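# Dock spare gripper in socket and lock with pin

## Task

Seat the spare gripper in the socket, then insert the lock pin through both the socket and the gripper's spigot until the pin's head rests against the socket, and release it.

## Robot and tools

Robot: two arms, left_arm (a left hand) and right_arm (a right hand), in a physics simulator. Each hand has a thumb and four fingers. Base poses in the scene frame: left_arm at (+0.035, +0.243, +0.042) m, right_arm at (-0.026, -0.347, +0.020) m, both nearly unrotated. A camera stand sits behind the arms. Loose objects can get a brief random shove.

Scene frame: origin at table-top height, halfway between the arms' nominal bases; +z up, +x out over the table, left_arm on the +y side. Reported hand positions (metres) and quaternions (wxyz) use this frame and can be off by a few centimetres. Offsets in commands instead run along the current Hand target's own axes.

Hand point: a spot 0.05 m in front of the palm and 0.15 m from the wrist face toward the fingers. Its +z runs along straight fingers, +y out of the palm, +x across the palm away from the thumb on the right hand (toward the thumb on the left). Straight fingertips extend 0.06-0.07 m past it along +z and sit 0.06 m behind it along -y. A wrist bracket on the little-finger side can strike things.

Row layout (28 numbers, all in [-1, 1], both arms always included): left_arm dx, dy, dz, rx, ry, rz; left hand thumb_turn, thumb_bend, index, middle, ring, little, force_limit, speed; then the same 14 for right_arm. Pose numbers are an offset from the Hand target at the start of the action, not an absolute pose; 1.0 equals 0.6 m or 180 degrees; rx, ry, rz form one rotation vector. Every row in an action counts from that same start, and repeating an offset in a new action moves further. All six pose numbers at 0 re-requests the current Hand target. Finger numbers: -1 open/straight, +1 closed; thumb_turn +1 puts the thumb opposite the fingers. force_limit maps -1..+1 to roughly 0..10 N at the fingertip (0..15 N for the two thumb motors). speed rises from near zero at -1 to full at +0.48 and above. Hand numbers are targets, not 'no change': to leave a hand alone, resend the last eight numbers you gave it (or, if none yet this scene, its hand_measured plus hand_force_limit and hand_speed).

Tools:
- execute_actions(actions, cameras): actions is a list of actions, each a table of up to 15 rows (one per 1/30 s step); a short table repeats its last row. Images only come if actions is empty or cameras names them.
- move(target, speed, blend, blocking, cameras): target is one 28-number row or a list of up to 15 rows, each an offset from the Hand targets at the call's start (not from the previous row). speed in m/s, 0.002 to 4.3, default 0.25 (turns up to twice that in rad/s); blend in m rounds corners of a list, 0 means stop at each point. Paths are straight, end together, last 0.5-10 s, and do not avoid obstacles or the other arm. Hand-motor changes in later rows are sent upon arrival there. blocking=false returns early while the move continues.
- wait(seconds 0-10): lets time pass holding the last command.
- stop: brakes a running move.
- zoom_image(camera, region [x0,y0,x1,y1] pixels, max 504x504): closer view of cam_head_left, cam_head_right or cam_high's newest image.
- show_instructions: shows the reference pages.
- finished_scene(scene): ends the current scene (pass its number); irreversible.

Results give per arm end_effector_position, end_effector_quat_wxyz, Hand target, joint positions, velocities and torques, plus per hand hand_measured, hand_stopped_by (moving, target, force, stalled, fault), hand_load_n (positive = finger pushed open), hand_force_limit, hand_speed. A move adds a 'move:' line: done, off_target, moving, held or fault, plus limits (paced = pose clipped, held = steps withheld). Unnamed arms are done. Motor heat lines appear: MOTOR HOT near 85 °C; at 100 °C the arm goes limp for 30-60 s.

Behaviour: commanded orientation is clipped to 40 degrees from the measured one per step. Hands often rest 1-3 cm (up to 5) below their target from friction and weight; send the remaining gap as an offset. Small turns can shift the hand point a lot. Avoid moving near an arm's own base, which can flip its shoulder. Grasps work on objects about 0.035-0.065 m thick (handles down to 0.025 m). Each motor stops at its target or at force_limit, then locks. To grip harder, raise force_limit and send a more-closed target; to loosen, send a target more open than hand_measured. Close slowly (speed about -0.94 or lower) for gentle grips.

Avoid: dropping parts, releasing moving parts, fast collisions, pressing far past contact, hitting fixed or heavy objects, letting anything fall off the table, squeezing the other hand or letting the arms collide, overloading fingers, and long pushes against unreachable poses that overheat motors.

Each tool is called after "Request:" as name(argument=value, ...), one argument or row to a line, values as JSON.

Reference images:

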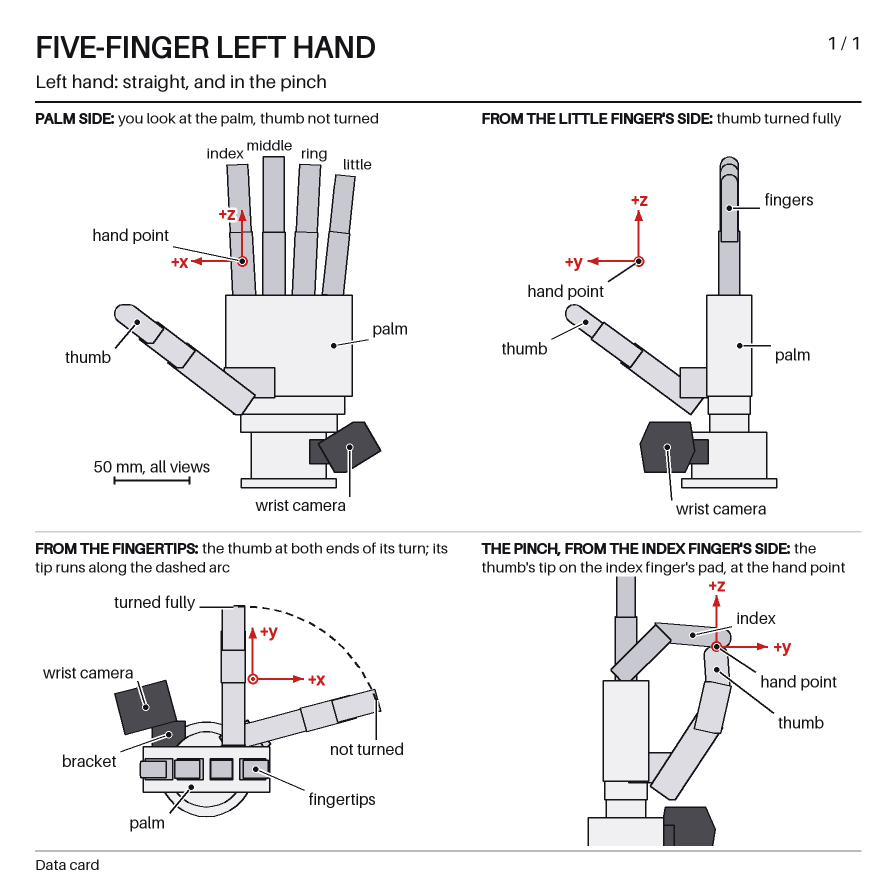

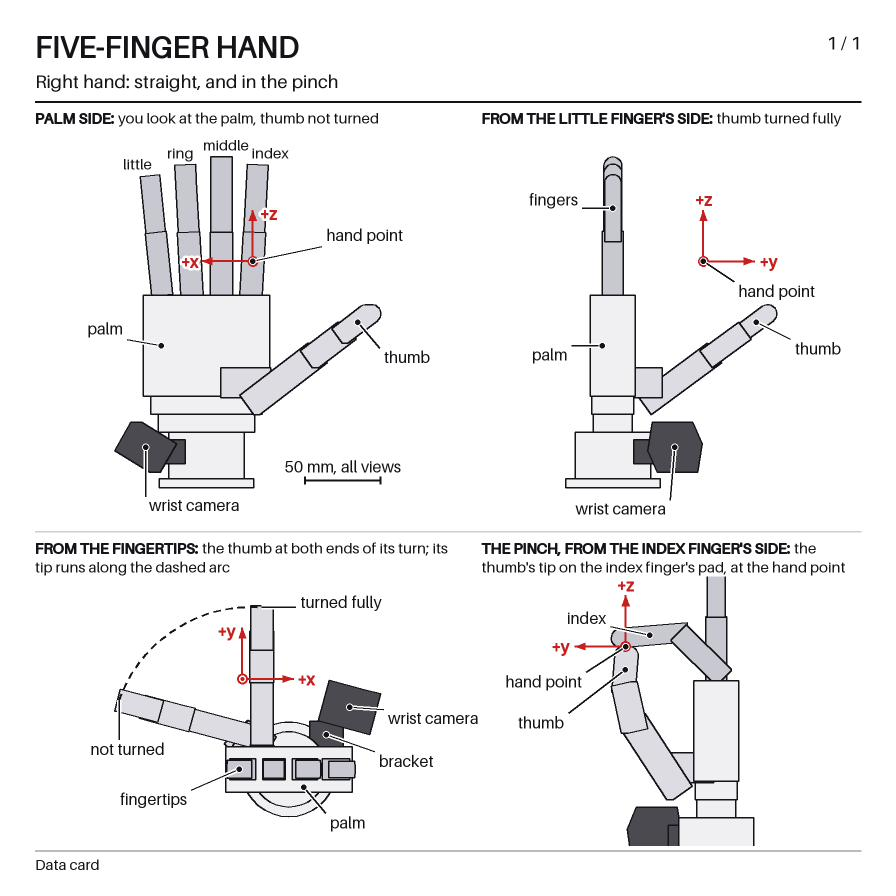

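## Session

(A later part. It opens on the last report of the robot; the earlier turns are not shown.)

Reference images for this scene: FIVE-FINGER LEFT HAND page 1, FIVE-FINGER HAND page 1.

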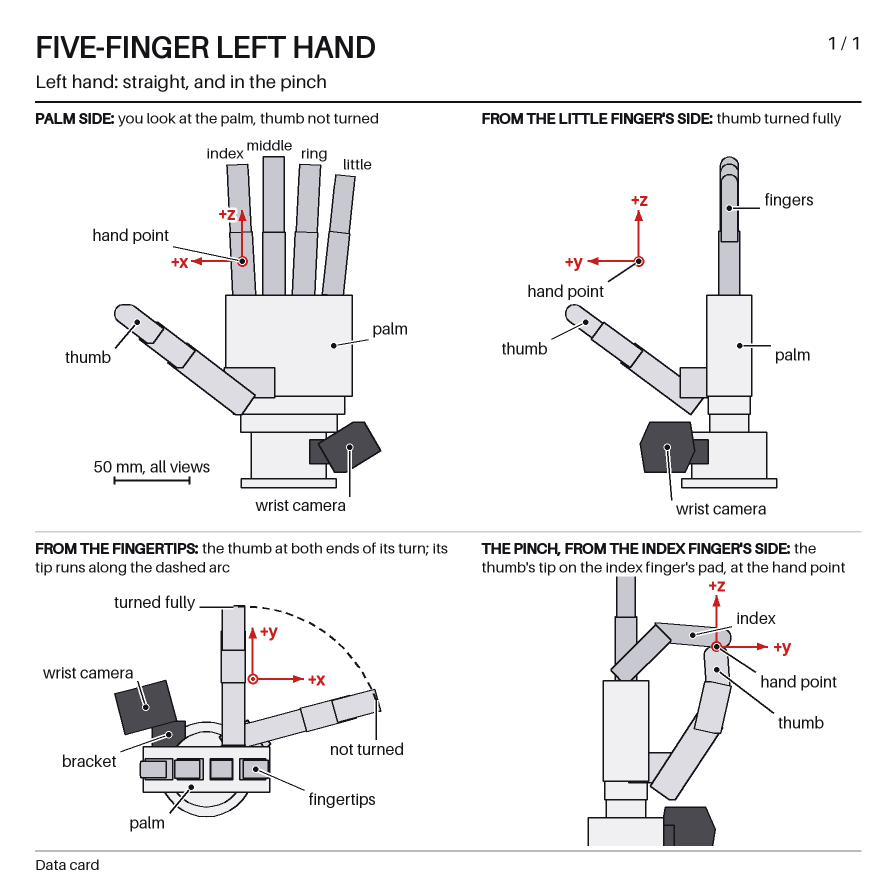

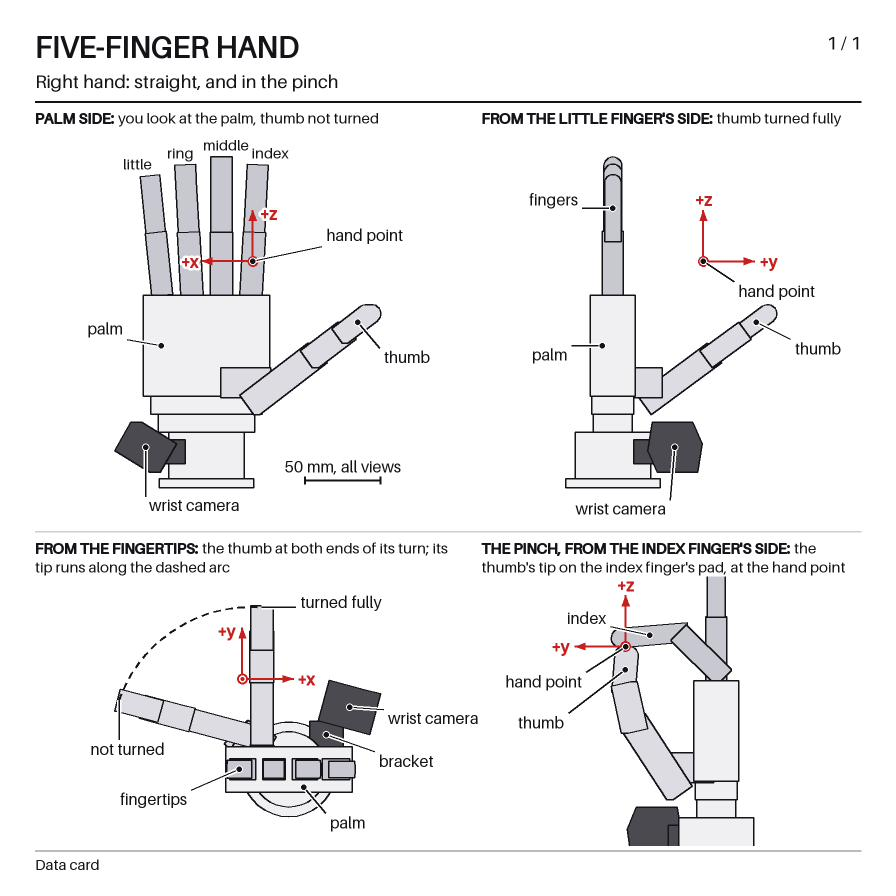

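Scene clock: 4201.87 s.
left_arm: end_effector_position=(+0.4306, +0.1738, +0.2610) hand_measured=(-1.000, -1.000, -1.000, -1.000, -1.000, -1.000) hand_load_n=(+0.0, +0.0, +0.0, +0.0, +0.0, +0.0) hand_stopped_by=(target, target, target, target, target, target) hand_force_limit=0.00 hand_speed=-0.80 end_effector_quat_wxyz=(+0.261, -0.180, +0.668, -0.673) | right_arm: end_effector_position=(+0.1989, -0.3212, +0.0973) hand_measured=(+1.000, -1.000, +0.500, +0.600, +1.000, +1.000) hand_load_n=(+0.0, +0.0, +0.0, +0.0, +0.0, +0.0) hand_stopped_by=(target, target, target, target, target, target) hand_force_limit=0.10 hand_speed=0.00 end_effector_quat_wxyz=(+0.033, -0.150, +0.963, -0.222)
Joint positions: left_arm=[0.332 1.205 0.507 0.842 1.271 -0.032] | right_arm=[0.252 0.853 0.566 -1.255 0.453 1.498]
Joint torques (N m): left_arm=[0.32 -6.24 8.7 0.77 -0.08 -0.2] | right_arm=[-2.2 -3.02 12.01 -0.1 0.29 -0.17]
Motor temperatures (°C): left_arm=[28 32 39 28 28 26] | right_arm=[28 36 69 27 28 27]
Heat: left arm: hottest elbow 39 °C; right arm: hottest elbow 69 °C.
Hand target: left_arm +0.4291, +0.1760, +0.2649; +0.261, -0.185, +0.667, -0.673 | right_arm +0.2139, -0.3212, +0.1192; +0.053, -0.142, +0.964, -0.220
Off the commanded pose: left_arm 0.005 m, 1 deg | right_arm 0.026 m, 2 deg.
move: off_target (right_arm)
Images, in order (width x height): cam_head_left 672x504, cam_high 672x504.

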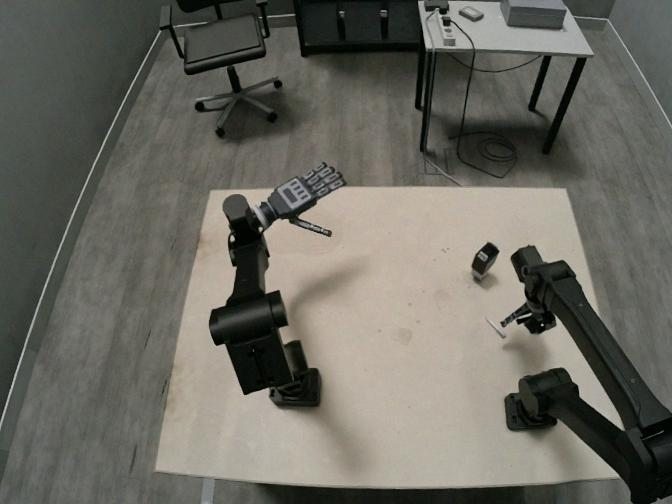

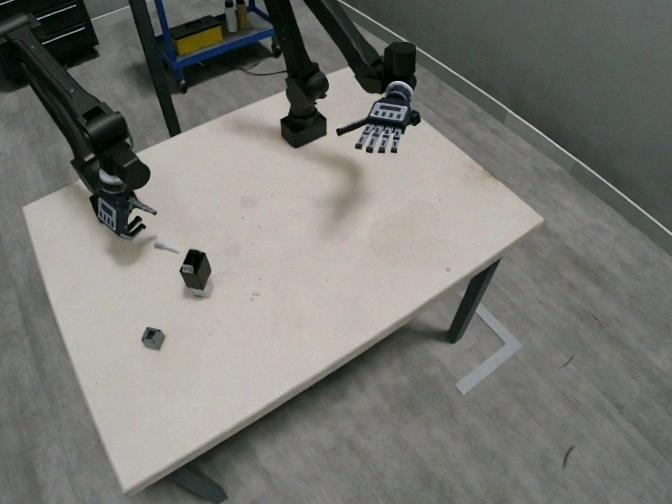

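Request:
move(
  target=[0,0,0,0,0,0,-1,-1,-1,-1,-1,-1,0,-0.8,0.0198,0.0868,0.0853,0.1073,-0.0582,-0.1013,0.78,-1,0.3,1,1,1,-0.2,0.2],
  speed=0.12,
  cameras=["cam_head_left","cam_high"],
)

Request:
zoom_image(
  camera="cam_high",
  region=[130, 210, 190, 270],
)

Request:
zoom_image(
  camera="cam_head_left",
  region=[465, 295, 525, 355],
)

Scene clock: 4225.23 s.
left_arm: end_effector_position=(+0.4306, +0.1738, +0.2610) hand_measured=(-1.000, -1.000, -1.000, -1.000, -1.000, -1.000) hand_load_n=(-0.5, +0.0, +0.0, +0.0, +0.0, -0.5) hand_stopped_by=(target, target, target, target, target, target) hand_force_limit=0.00 hand_speed=-0.80 end_effector_quat_wxyz=(+0.261, -0.180, +0.668, -0.673) | right_arm: end_effector_position=(+0.1951, -0.3060, +0.0504) hand_measured=(+0.780, -1.000, +0.300, +1.000, +1.000, +1.000) hand_load_n=(-0.5, +0.0, +0.0, +0.0, +0.0, +0.0) hand_stopped_by=(target, target, target, target, target, target) hand_force_limit=-0.20 hand_speed=0.20 end_effector_quat_wxyz=(+0.120, -0.299, +0.872, -0.369)
Joint positions: left_arm=[0.332 1.205 0.507 0.842 1.271 -0.032] | right_arm=[0.634 0.886 0.385 -1.049 0.797 1.526]
Joint torques (N m): left_arm=[0.38 -6.3 8.7 0.77 -0.08 -0.21] | right_arm=[1.2 -0.73 7.36 0.64 0.86 0.09]
Motor temperatures (°C): left_arm=[28 32 39 28 28 26] | right_arm=[28 36 67 27 28 27]
Heat: left arm: hottest elbow 39 °C; right arm: hottest elbow 67 °C.
Hand target: left_arm +0.4291, +0.1760, +0.2649; +0.261, -0.185, +0.667, -0.673 | right_arm +0.1978, -0.3008, +0.0498; +0.128, -0.300, +0.870, -0.369
Off the commanded pose: left_arm 0.005 m, 1 deg | right_arm 0.006 m, 1 deg.
move: done
Images, in order (width x height): cam_head_left 672x504, cam_high 672x504.

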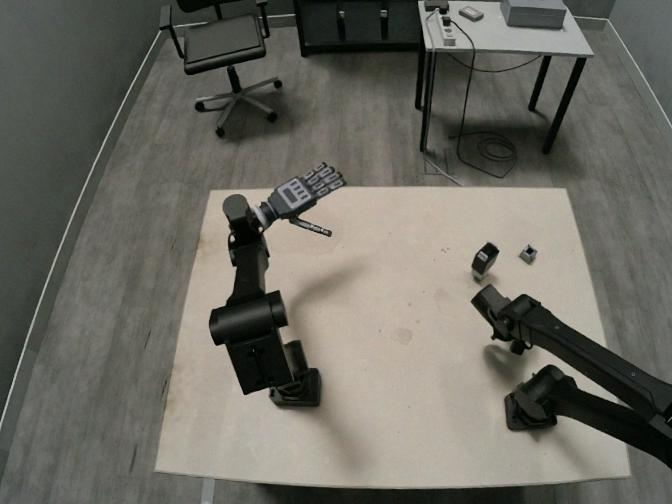

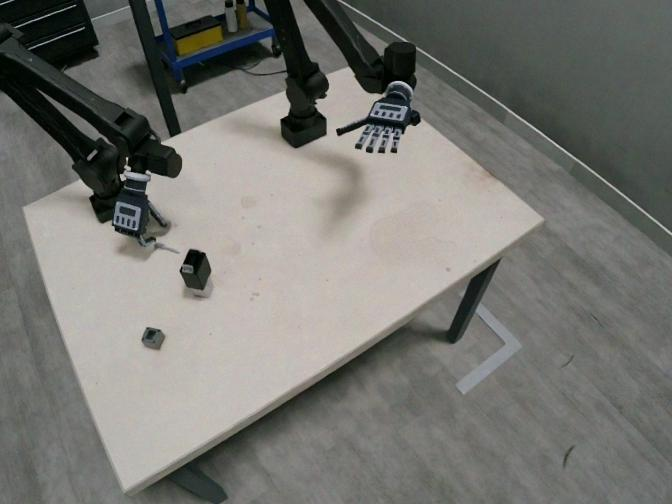

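Scaled by 8.400 from the camera's 672x504 image, which has a finer 960x720 frame.

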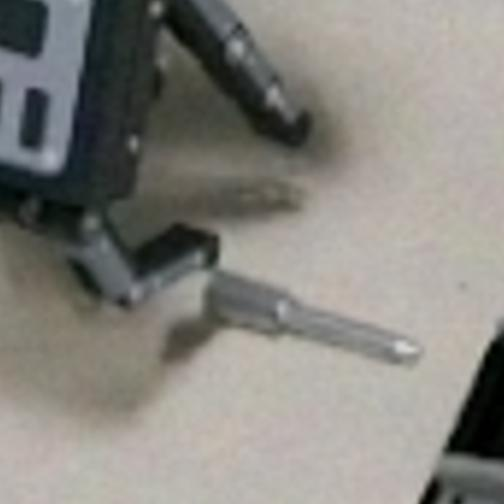

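Scaled by 8.400 from the camera's 672x504 image, which has a finer 960x720 frame.

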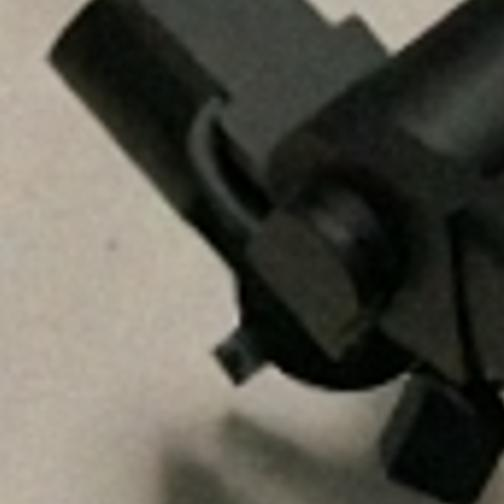

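Request:
move(
  target=[0,0,0,0,0,0,-1,-1,-1,-1,-1,-1,0,-0.8,0.0065,-0.0151,0.0157,0,0,0,0.78,-1,0.3,1,1,1,-0.2,0.2],
  speed=0.08,
)

Scene clock: 4237.60 s.
left_arm: end_effector_position=(+0.4306, +0.1738, +0.2610) hand_measured=(-1.000, -1.000, -1.000, -1.000, -1.000, -1.000) hand_load_n=(+0.0, +0.0, -0.5, +0.0, +0.0, +0.0) hand_stopped_by=(target, target, target, target, target, target) hand_force_limit=0.00 hand_speed=-0.80 end_effector_quat_wxyz=(+0.261, -0.180, +0.668, -0.673) | right_arm: end_effector_position=(+0.1990, -0.3115, +0.0472) hand_measured=(+0.780, -1.000, +0.300, +1.000, +1.000, +1.000) hand_load_n=(+0.0, +0.0, +0.0, +0.5, +0.0, +0.0) hand_stopped_by=(target, target, target, target, target, target) hand_force_limit=-0.20 hand_speed=0.20 end_effector_quat_wxyz=(+0.122, -0.307, +0.868, -0.370)
Joint positions: left_arm=[0.332 1.205 0.507 0.842 1.271 -0.032] | right_arm=[0.595 0.872 0.368 -0.991 0.798 1.445]
Joint torques (N m): left_arm=[0.38 -6.24 8.7 0.77 -0.08 -0.21] | right_arm=[-2.14 -2.67 7.38 0.73 0.67 -0.13]
Motor temperatures (°C): left_arm=[28 32 39 28 28 26] | right_arm=[28 36 64 27 28 27]
Heat: left arm: hottest elbow 39 °C; right arm: hottest elbow 64 °C.
Hand target: left_arm +0.4291, +0.1760, +0.2649; +0.261, -0.185, +0.667, -0.673 | right_arm +0.2028, -0.3135, +0.0498; +0.128, -0.300, +0.870, -0.369
Off the commanded pose: left_arm 0.005 m, 1 deg | right_arm 0.005 m, 1 deg.
move: done

Request:
move(
  target=[0,0,0,0,0,0,-1,-1,-1,-1,-1,-1,0,-0.8,0,0.0405,0.0391,0,0,0,0.78,-1,0.3,1,1,1,-0.2,0.2],
  speed=0.05,
  cameras=["cam_high","cam_head_right"],
)

Request:
zoom_image(
  camera="cam_high",
  region=[135, 220, 185, 270],
)

Request:
zoom_image(
  camera="cam_head_right",
  region=[480, 295, 540, 355],
)

Scene clock: 4247.33 s.
left_arm: end_effector_position=(+0.4306, +0.1738, +0.2610) hand_measured=(-1.000, -1.000, -1.000, -1.000, -1.000, -1.000) hand_load_n=(+0.0, +0.0, +0.0, +0.0, +0.0, +0.0) hand_stopped_by=(target, target, target, target, target, target) hand_force_limit=0.00 hand_speed=-0.80 end_effector_quat_wxyz=(+0.261, -0.180, +0.668, -0.673) | right_arm: end_effector_position=(+0.2010, -0.3102, +0.0177) hand_measured=(+0.780, -1.000, +0.300, +1.000, +1.000, +1.000) hand_load_n=(+0.0, +0.0, +0.0, +0.0, +0.0, +0.0) hand_stopped_by=(target, target, target, target, target, target) hand_force_limit=-0.20 hand_speed=0.20 end_effector_quat_wxyz=(+0.132, -0.303, +0.869, -0.368)
Joint positions: left_arm=[0.332 1.205 0.507 0.842 1.271 -0.032] | right_arm=[0.595 0.946 0.306 -0.833 0.798 1.444]
Joint torques (N m): left_arm=[0.44 -6.24 8.69 0.77 -0.08 -0.2] | right_arm=[-2.43 -1.44 6.83 0.91 0.65 -0.21]
Motor temperatures (°C): left_arm=[28 32 39 28 28 26] | right_arm=[28 36 63 27 28 27]
Heat: left arm: hottest elbow 39 °C; right arm: hottest elbow 63 °C.
Hand target: left_arm +0.4291, +0.1760, +0.2649; +0.261, -0.185, +0.667, -0.673 | right_arm +0.2028, -0.3135, +0.0160; +0.128, -0.300, +0.870, -0.369
Off the commanded pose: left_arm 0.005 m, 1 deg | right_arm 0.004 m, 1 deg.
move: done
Images, in order (width x height): cam_head_right 672x504, cam_high 672x504.

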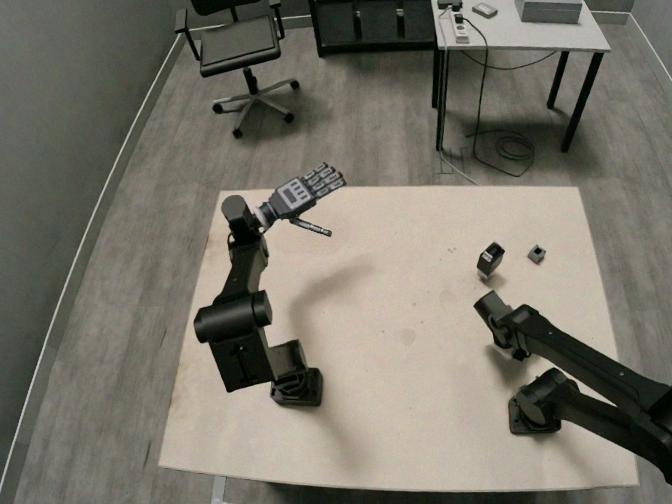

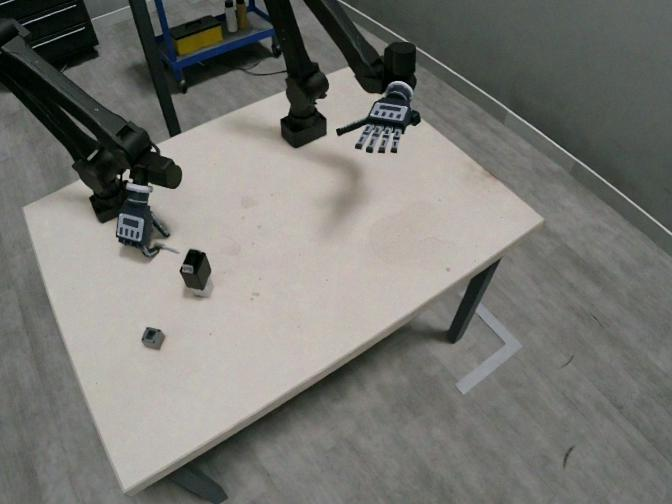

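Scaled by 10.080 from the camera's 672x504 image, which has a finer 960x720 frame.

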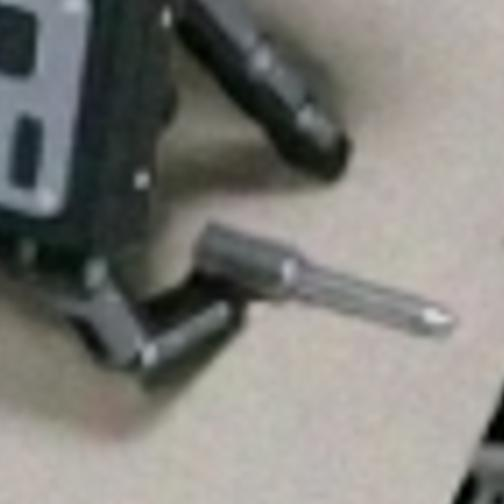

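Scaled by 8.400 from the camera's 672x504 image, which has a finer 960x720 frame.

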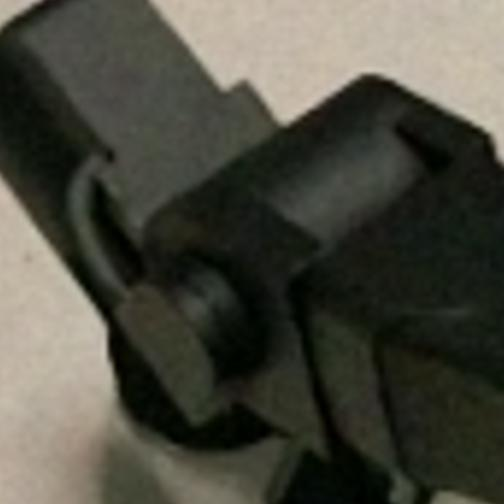

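Request:
move(
  target=[0,0,0,0,0,0,-1,-1,-1,-1,-1,-1,0,-0.8,0,0.0036,0.0035,0,0,0,0.78,-1,0.3,1,1,1,-0.2,0.2],
  speed=0.03,
  cameras=["cam_high"],
)

Request:
zoom_image(
  camera="cam_high",
  region=[135, 220, 185, 270],
)

Scene clock: 4256.73 s.
left_arm: end_effector_position=(+0.4306, +0.1738, +0.2610) hand_measured=(-1.000, -1.000, -1.000, -1.000, -1.000, -1.000) hand_load_n=(+0.0, +0.0, +0.0, +0.0, +0.0, +0.0) hand_stopped_by=(target, target, target, target, target, target) hand_force_limit=0.00 hand_speed=-0.80 end_effector_quat_wxyz=(+0.261, -0.180, +0.668, -0.673) | right_arm: end_effector_position=(+0.2013, -0.3100, +0.0151) hand_measured=(+0.780, -1.000, +0.300, +1.000, +1.000, +1.000) hand_load_n=(-0.5, +0.0, +0.0, +0.0, +0.0, +0.0) hand_stopped_by=(target, target, target, target, target, target) hand_force_limit=-0.20 hand_speed=0.20 end_effector_quat_wxyz=(+0.132, -0.303, +0.869, -0.368)
Joint positions: left_arm=[0.332 1.205 0.507 0.842 1.271 -0.032] | right_arm=[0.595 0.955 0.302 -0.819 0.798 1.443]
Joint torques (N m): left_arm=[0.38 -6.3 8.7 0.77 -0.08 -0.2] | right_arm=[-2.32 -1.2 6.65 0.77 0.65 -0.2]
Motor temperatures (°C): left_arm=[28 32 39 28 28 26] | right_arm=[28 36 62 27 28 27]
Heat: left arm: hottest elbow 39 °C; right arm: hottest elbow 62 °C.
Hand target: left_arm +0.4291, +0.1760, +0.2649; +0.261, -0.185, +0.667, -0.673 | right_arm +0.2029, -0.3134, +0.0131; +0.128, -0.301, +0.870, -0.369
Off the commanded pose: left_arm 0.005 m, 1 deg | right_arm 0.004 m, 1 deg.
move: done
Images, in order (width x height): cam_high 672x504.

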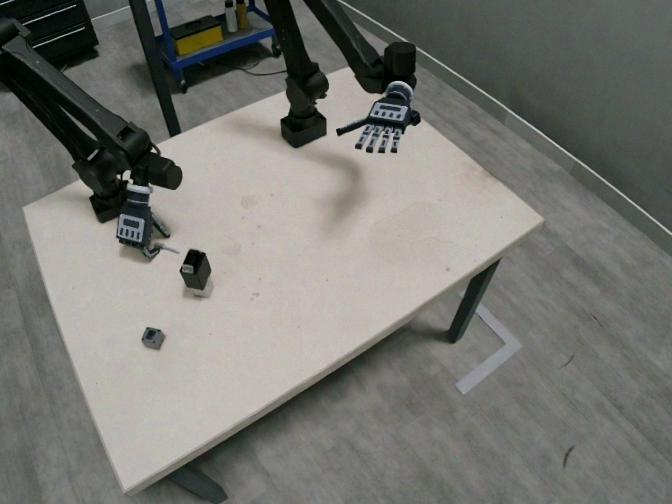

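Scaled by 10.080 from the camera's 672x504 image, which has a finer 960x720 frame.

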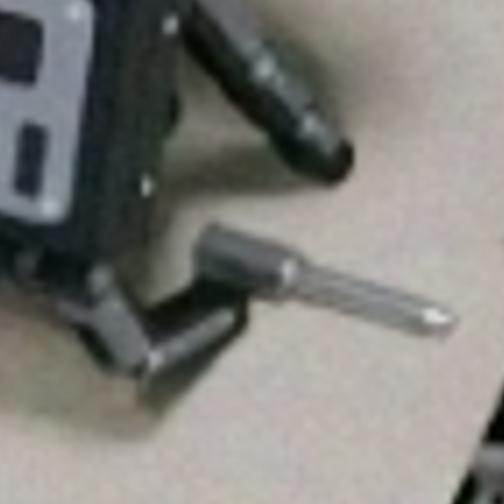

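Request:
move(
  target=[0,0,0,0,0,0,-1,-1,-1,-1,-1,-1,0,-0.8,0,0,0,0,0,0,0.78,0.3,0.3,1,1,1,-0.1,-0.7],
  speed=0.03,
  cameras=["cam_high"],
)

Request:
zoom_image(
  camera="cam_high",
  region=[135, 220, 185, 270],
)

Scene clock: 4263.10 s.
left_arm: end_effector_position=(+0.4306, +0.1738, +0.2610) hand_measured=(-1.000, -1.000, -1.000, -1.000, -1.000, -1.000) hand_load_n=(+0.0, +0.0, +0.0, +0.0, +0.0, +0.0) hand_stopped_by=(target, target, target, target, target, target) hand_force_limit=0.00 hand_speed=-0.80 end_effector_quat_wxyz=(+0.261, -0.180, +0.668, -0.673) | right_arm: end_effector_position=(+0.2022, -0.3094, +0.0151) hand_measured=(+0.780, -0.506, +0.300, +1.000, +1.000, +1.000) hand_load_n=(+3.0, +7.5, +4.0, +0.0, +0.0, +0.0) hand_stopped_by=(target, force, target, target, target, target) hand_force_limit=-0.10 hand_speed=-0.70 end_effector_quat_wxyz=(+0.134, -0.303, +0.869, -0.367)
Joint positions: left_arm=[0.332 1.205 0.507 0.842 1.271 -0.032] | right_arm=[0.595 0.956 0.302 -0.813 0.798 1.442]
Joint torques (N m): left_arm=[0.38 -6.24 8.68 0.79 -0.08 -0.21] | right_arm=[-2.43 -1.49 6.68 0.64 0.64 -0.16]
Motor temperatures (°C): left_arm=[28 32 39 28 28 26] | right_arm=[28 36 61 27 28 27]
Heat: left arm: hottest elbow 39 °C; right arm: hottest elbow 61 °C.
Hand target: left_arm +0.4291, +0.1760, +0.2649; +0.261, -0.185, +0.667, -0.673 | right_arm +0.2028, -0.3134, +0.0130; +0.128, -0.301, +0.870, -0.369
Off the commanded pose: left_arm 0.005 m, 1 deg | right_arm 0.005 m, 1 deg.
move: done
Images, in order (width x height): cam_high 672x504.

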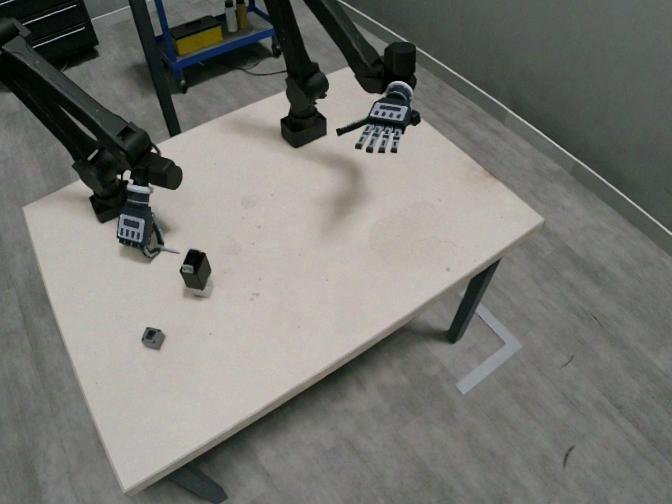

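Scaled by 10.080 from the camera's 672x504 image, which has a finer 960x720 frame.

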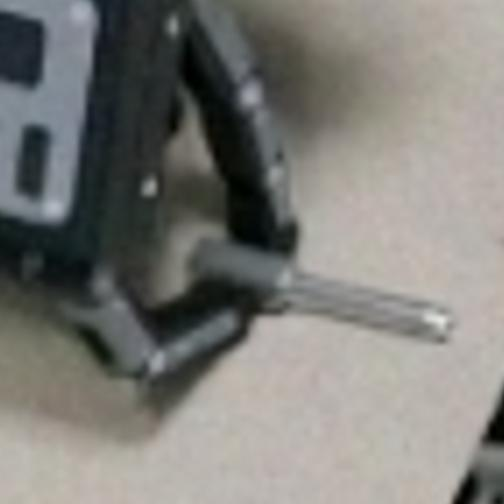

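Request:
move(
  target=[
    [0,0,0,0,0,0,-1,-1,-1,-1,-1,-1,0,-0.8,-0.0172,-0.0299,-0.0218,0.001,-0.01,0.0103,0.78,0.3,0.3,1,1,1,-0.1,-0.7],
    [0,0,0,0,0,0,-1,-1,-1,-1,-1,-1,0,-0.8,-0.0245,-0.0705,-0.059,0.001,-0.01,0.0103,0.78,0.3,0.3,1,1,1,-0.1,-0.7],
  ],
  speed=0.05,
  blend=[0.004,0],
  cameras=["cam_high","cam_head_left"],
)

Request:
zoom_image(
  camera="cam_high",
  region=[135, 210, 195, 270],
)

Request:
zoom_image(
  camera="cam_head_left",
  region=[465, 285, 525, 345],
)

Scene clock: 4280.63 s.
left_arm: end_effector_position=(+0.4306, +0.1738, +0.2610) hand_measured=(-1.000, -1.000, -1.000, -1.000, -1.000, -1.000) hand_load_n=(+0.0, +0.0, +0.0, -0.5, +0.0, +0.0) hand_stopped_by=(target, target, target, target, target, target) hand_force_limit=0.00 hand_speed=-0.80 end_effector_quat_wxyz=(+0.261, -0.180, +0.668, -0.673) | right_arm: end_effector_position=(+0.2007, -0.3150, +0.0468) hand_measured=(+0.780, -0.506, +0.300, +1.000, +1.000, +1.000) hand_load_n=(+0.5, +4.0, +2.5, +0.0, +0.0, +0.0) hand_stopped_by=(target, force, target, target, target, target) hand_force_limit=-0.10 hand_speed=-0.70 end_effector_quat_wxyz=(+0.129, -0.305, +0.868, -0.369)
Joint positions: left_arm=[0.332 1.205 0.507 0.842 1.271 -0.032] | right_arm=[0.573 0.849 0.355 -0.963 0.797 1.412]
Joint torques (N m): left_arm=[0.38 -6.3 8.69 0.77 -0.09 -0.2] | right_arm=[-1.85 -2.32 11.44 -0.05 0.52 -0.11]
Motor temperatures (°C): left_arm=[28 32 39 28 28 26] | right_arm=[28 36 60 27 28 27]
Heat: left arm: hottest elbow 39 °C; right arm: hottest elbow 60 °C.
Hand target: left_arm +0.4291, +0.1760, +0.2649; +0.261, -0.185, +0.667, -0.673 | right_arm +0.2167, -0.3075, +0.0680; +0.148, -0.292, +0.872, -0.364
Off the commanded pose: left_arm 0.005 m, 1 deg | right_arm 0.028 m, 3 deg.
move: off_target (right_arm)
Images, in order (width x height): cam_head_left 672x504, cam_high 672x504.

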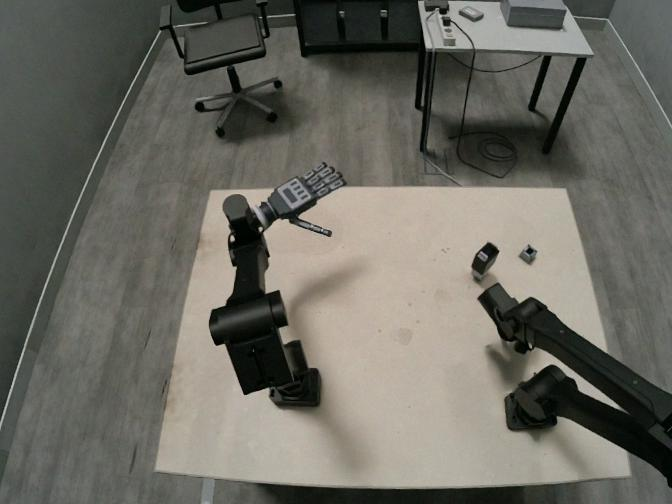

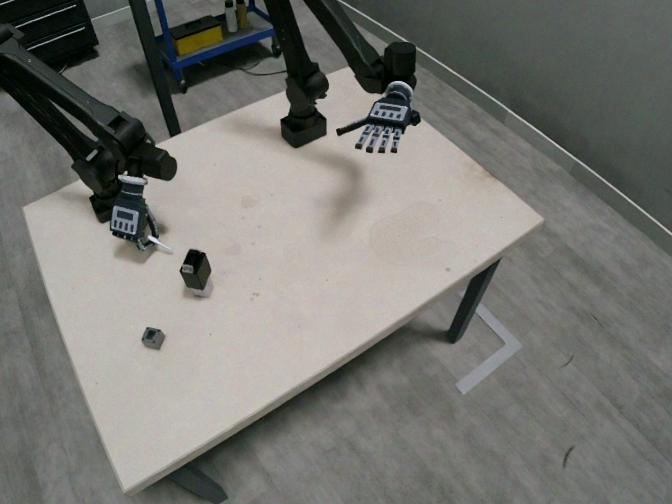

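Scaled by 8.400 from the camera's 672x504 image, which has a finer 960x720 frame.

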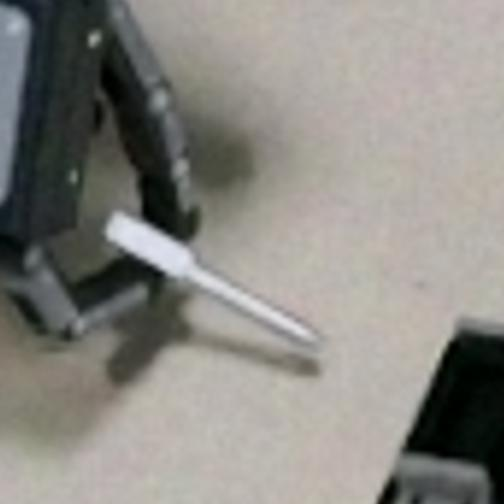

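Scaled by 8.400 from the camera's 672x504 image, which has a finer 960x720 frame.

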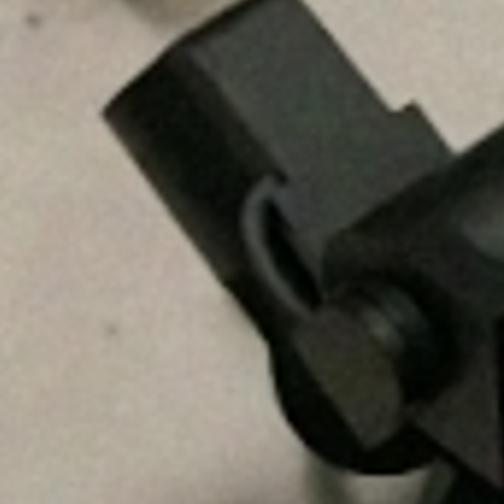

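Request:
move(
  target=[0,0,0,0,0,0,-1,-1,-1,-1,-1,-1,0,-0.8,0.0285,0.0699,0.0579,-0.001,0.01,-0.0103,0.78,0.3,0.3,1,1,1,-0.1,-0.7],
  speed=0.04,
  cameras=["cam_high"],
)

Request:
zoom_image(
  camera="cam_high",
  region=[135, 220, 185, 270],
)

Scene clock: 4295.40 s.
left_arm: end_effector_position=(+0.4306, +0.1738, +0.2610) hand_measured=(-1.000, -1.000, -1.000, -1.000, -1.000, -1.000) hand_load_n=(+0.0, +0.0, +0.0, +0.0, +0.0, +0.0) hand_stopped_by=(target, target, target, target, target, target) hand_force_limit=0.00 hand_speed=-0.80 end_effector_quat_wxyz=(+0.261, -0.180, +0.668, -0.673) | right_arm: end_effector_position=(+0.2019, -0.3147, +0.0163) hand_measured=(+0.780, -0.506, +0.300, +1.000, +1.000, +1.000) hand_load_n=(-1.0, +3.0, +0.0, +0.5, +0.0, +0.0) hand_stopped_by=(target, force, target, target, target, target) hand_force_limit=-0.10 hand_speed=-0.70 end_effector_quat_wxyz=(+0.126, -0.304, +0.869, -0.370)
Joint positions: left_arm=[0.332 1.205 0.507 0.842 1.271 -0.032] | right_arm=[0.573 0.951 0.304 -0.819 0.799 1.417]
Joint torques (N m): left_arm=[0.44 -6.3 8.69 0.77 -0.08 -0.21] | right_arm=[-0.32 -0.79 6.5 1.05 0.61 0.08]
Motor temperatures (°C): left_arm=[28 32 39 28 28 26] | right_arm=[28 35 64 27 28 27]
Heat: left arm: hottest elbow 39 °C; right arm: hottest elbow 64 °C.
Hand target: left_arm +0.4291, +0.1760, +0.2649; +0.261, -0.185, +0.667, -0.673 | right_arm +0.2029, -0.3134, +0.0131; +0.128, -0.300, +0.870, -0.369
Off the commanded pose: left_arm 0.005 m, 1 deg | right_arm 0.004 m, 0 deg.
move: done
Images, in order (width x height): cam_high 672x504.

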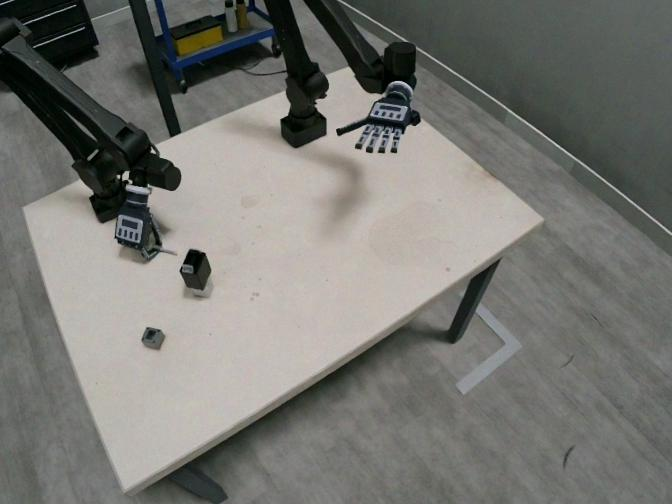

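Scaled by 10.080 from the camera's 672x504 image, which has a finer 960x720 frame.

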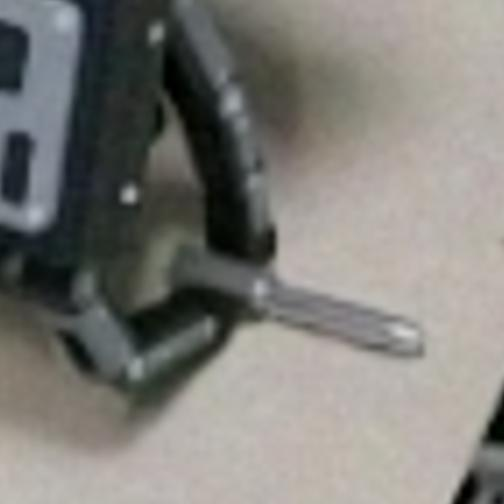

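Request:
move(
  target=[0,0,0,0,0,0,-1,-1,-1,-1,-1,-1,0,-0.8,0,0,0,0,0,0,0.78,0.33,0.3,1,1,1,0.4,-0.6],
  speed=0.04,
  cameras=["cam_high"],
)

Request:
zoom_image(
  camera="cam_high",
  region=[135, 220, 185, 270],
)

Scene clock: 4308.47 s.
left_arm: end_effector_position=(+0.4306, +0.1738, +0.2610) hand_measured=(-1.000, -1.000, -1.000, -1.000, -1.000, -1.000) hand_load_n=(+0.0, -0.5, +0.0, +0.0, +0.0, +0.0) hand_stopped_by=(target, target, target, target, target, target) hand_force_limit=0.00 hand_speed=-0.80 end_effector_quat_wxyz=(+0.261, -0.180, +0.668, -0.673) | right_arm: end_effector_position=(+0.2022, -0.3145, +0.0163) hand_measured=(+0.780, -0.476, +0.300, +1.000, +1.000, +1.000) hand_load_n=(-2.0, +12.0, +5.5, +0.0, +0.0, +0.0) hand_stopped_by=(target, force, target, target, target, target) hand_force_limit=0.40 hand_speed=-0.60 end_effector_quat_wxyz=(+0.127, -0.303, +0.869, -0.370)
Joint positions: left_arm=[0.332 1.205 0.507 0.842 1.271 -0.032] | right_arm=[0.573 0.951 0.304 -0.818 0.799 1.418]
Joint torques (N m): left_arm=[0.38 -6.3 8.69 0.76 -0.08 -0.21] | right_arm=[-0.32 -0.85 6.56 0.88 0.59 0.09]
Motor temperatures (°C): left_arm=[28 32 39 28 28 26] | right_arm=[28 35 63 27 28 27]
Heat: left arm: hottest elbow 39 °C; right arm: hottest elbow 63 °C.
Hand target: left_arm +0.4291, +0.1760, +0.2649; +0.261, -0.185, +0.667, -0.673 | right_arm +0.2030, -0.3133, +0.0131; +0.128, -0.300, +0.870, -0.369
Off the commanded pose: left_arm 0.005 m, 1 deg | right_arm 0.003 m, 0 deg.
move: done
Images, in order (width x height): cam_high 672x504.

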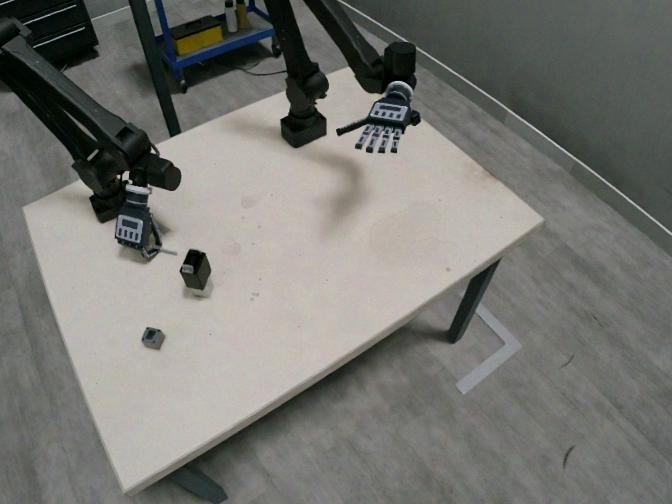

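Scaled by 10.080 from the camera's 672x504 image, which has a finer 960x720 frame.

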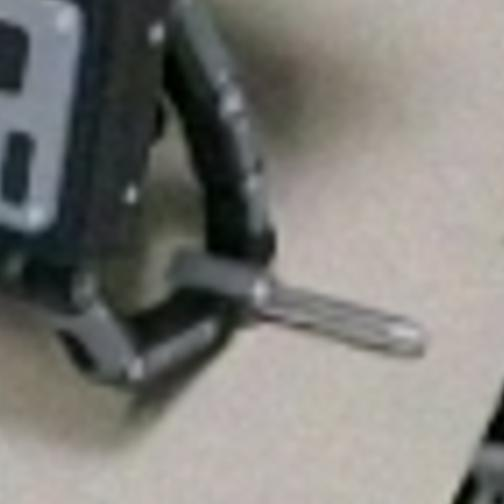

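Request:
move(
  target=[
    [0,0,0,0,0,0,-1,-1,-1,-1,-1,-1,0,-0.8,-0.0172,-0.0299,-0.0218,0.001,-0.01,0.0103,0.78,0.33,0.3,1,1,1,0.4,-0.6],
    [0,0,0,0,0,0,-1,-1,-1,-1,-1,-1,0,-0.8,-0.0245,-0.0705,-0.059,0.001,-0.01,0.0103,0.78,0.33,0.3,1,1,1,0.4,-0.6],
  ],
  speed=0.04,
  blend=[0.004,0],
  cameras=["cam_high"],
)

Request:
zoom_image(
  camera="cam_high",
  region=[135, 210, 195, 270],
)

Scene clock: 4316.60 s.
left_arm: end_effector_position=(+0.4306, +0.1738, +0.2610) hand_measured=(-1.000, -1.000, -1.000, -1.000, -1.000, -1.000) hand_load_n=(-0.5, +0.0, +0.0, +0.0, +0.0, +0.0) hand_stopped_by=(target, target, target, target, target, target) hand_force_limit=0.00 hand_speed=-0.80 end_effector_quat_wxyz=(+0.261, -0.180, +0.668, -0.673) | right_arm: end_effector_position=(+0.2009, -0.3149, +0.0469) hand_measured=(+0.780, -0.476, +0.300, +1.000, +1.000, +1.000) hand_load_n=(-1.5, +11.5, +7.0, +0.0, +0.5, +0.0) hand_stopped_by=(target, force, target, target, target, target) hand_force_limit=0.40 hand_speed=-0.60 end_effector_quat_wxyz=(+0.129, -0.304, +0.869, -0.369)
Joint positions: left_arm=[0.332 1.205 0.507 0.842 1.271 -0.032] | right_arm=[0.573 0.85 0.355 -0.963 0.797 1.413]
Joint torques (N m): left_arm=[0.44 -6.24 8.69 0.76 -0.08 -0.2] | right_arm=[-1.67 -2.37 11.36 -0.12 0.53 -0.14]
Motor temperatures (°C): left_arm=[28 32 39 28 28 26] | right_arm=[28 35 63 27 28 27]
Heat: left arm: hottest elbow 39 °C; right arm: hottest elbow 63 °C.
Hand target: left_arm +0.4291, +0.1760, +0.2649; +0.261, -0.185, +0.667, -0.673 | right_arm +0.2169, -0.3074, +0.0681; +0.148, -0.292, +0.872, -0.364
Off the commanded pose: left_arm 0.005 m, 1 deg | right_arm 0.028 m, 3 deg.
move: off_target (right_arm)
Images, in order (width x height): cam_high 672x504.

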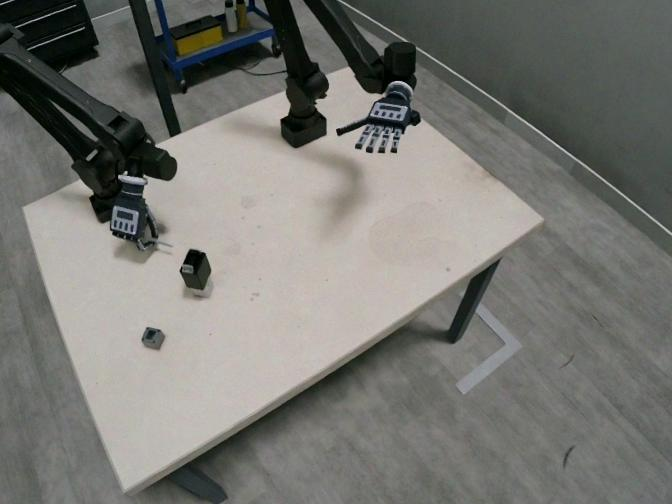

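Scaled by 8.400 from the camera's 672x504 image, which has a finer 960x720 frame.

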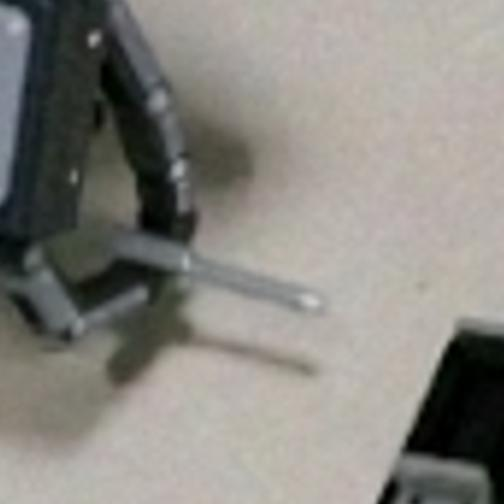

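Request:
move(
  target=[
    [0,0,0,0,0,0,-1,-1,-1,-1,-1,-1,0,-0.8,-0.0289,-0.0555,-0.0246,0,0,0,0.78,0.33,0.3,1,1,1,0.4,-0.6],
    [0,0,0,0,0,0,-1,-1,-1,-1,-1,-1,0,-0.8,-0.1205,-0.1565,0.0796,-0.0024,-0.0381,-0.0365,0.78,0.33,0.3,1,1,1,0.4,-0.6],
  ],
  speed=0.1,
  blend=[0.02,0],
  cameras=["cam_high","cam_head_left","cam_head_right"],
)

Request:
zoom_image(
  camera="cam_high",
  region=[130, 220, 220, 310],
)

Request:
zoom_image(
  camera="cam_head_left",
  region=[455, 230, 545, 320],
)

Scene clock: 4365.00 s.
left_arm: end_effector_position=(+0.4306, +0.1738, +0.2610) hand_measured=(-1.000, -1.000, -1.000, -1.000, -1.000, -1.000) hand_load_n=(-0.5, +0.5, -0.5, +0.0, +0.0, +0.0) hand_stopped_by=(target, target, target, target, target, target) hand_force_limit=0.00 hand_speed=-0.80 end_effector_quat_wxyz=(+0.261, -0.180, +0.668, -0.673) | right_arm: end_effector_position=(+0.3082, -0.3406, +0.0842) hand_measured=(+0.780, -0.476, +0.300, +1.000, +1.000, +1.000) hand_load_n=(-1.5, +11.5, +7.0, +0.0, +0.0, +0.0) hand_stopped_by=(target, force, target, target, target, target) hand_force_limit=0.40 hand_speed=-0.60 end_effector_quat_wxyz=(+0.155, -0.376, +0.847, -0.343)
Joint positions: left_arm=[0.332 1.205 0.507 0.842 1.271 -0.032] | right_arm=[0.191 0.991 0.513 -0.553 0.583 0.751]
Joint torques (N m): left_arm=[0.38 -6.3 8.69 0.76 -0.08 -0.21] | right_arm=[-2.26 -3.02 12.34 1.69 0.28 -0.14]
Motor temperatures (°C): left_arm=[28 32 39 28 28 26] | right_arm=[28 35 70 27 28 27]
Heat: left arm: hottest elbow 39 °C; right arm: hottest elbow 70 °C.
Hand target: left_arm +0.4291, +0.1760, +0.2649; +0.261, -0.185, +0.667, -0.673 | right_arm +0.3338, -0.3420, +0.1060; +0.177, -0.363, +0.845, -0.350
Off the commanded pose: left_arm 0.005 m, 1 deg | right_arm 0.034 m, 3 deg.
move: off_target (right_arm)

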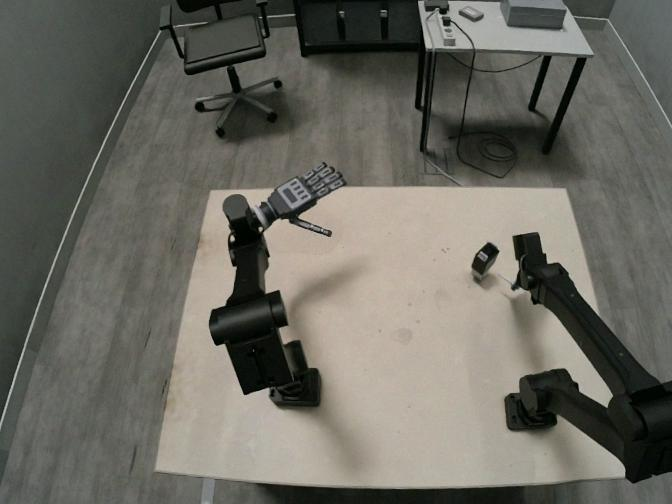

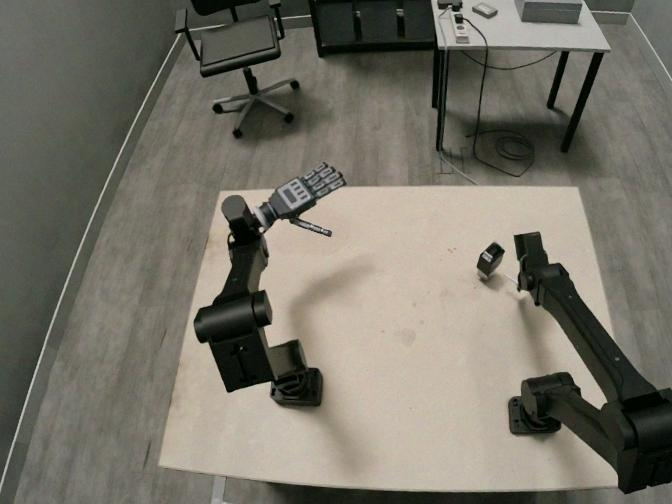

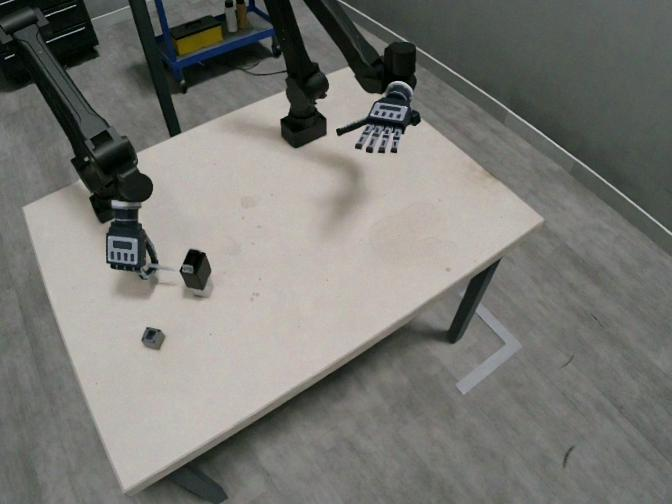

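Scaled by 5.600 from the camera's 672x504 image, which has a finer 960x720 frame.

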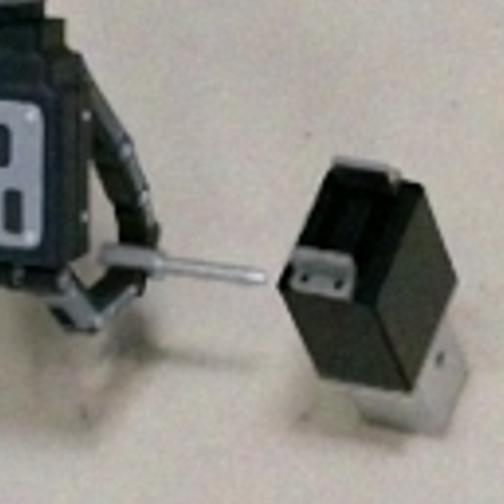

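Scaled by 5.600 from the camera's 672x504 image, which has a finer 960x720 frame.

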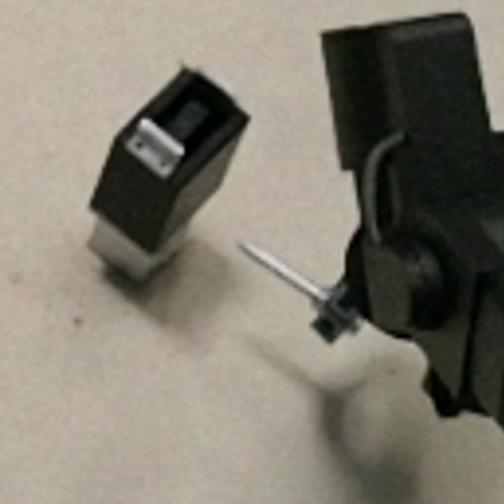

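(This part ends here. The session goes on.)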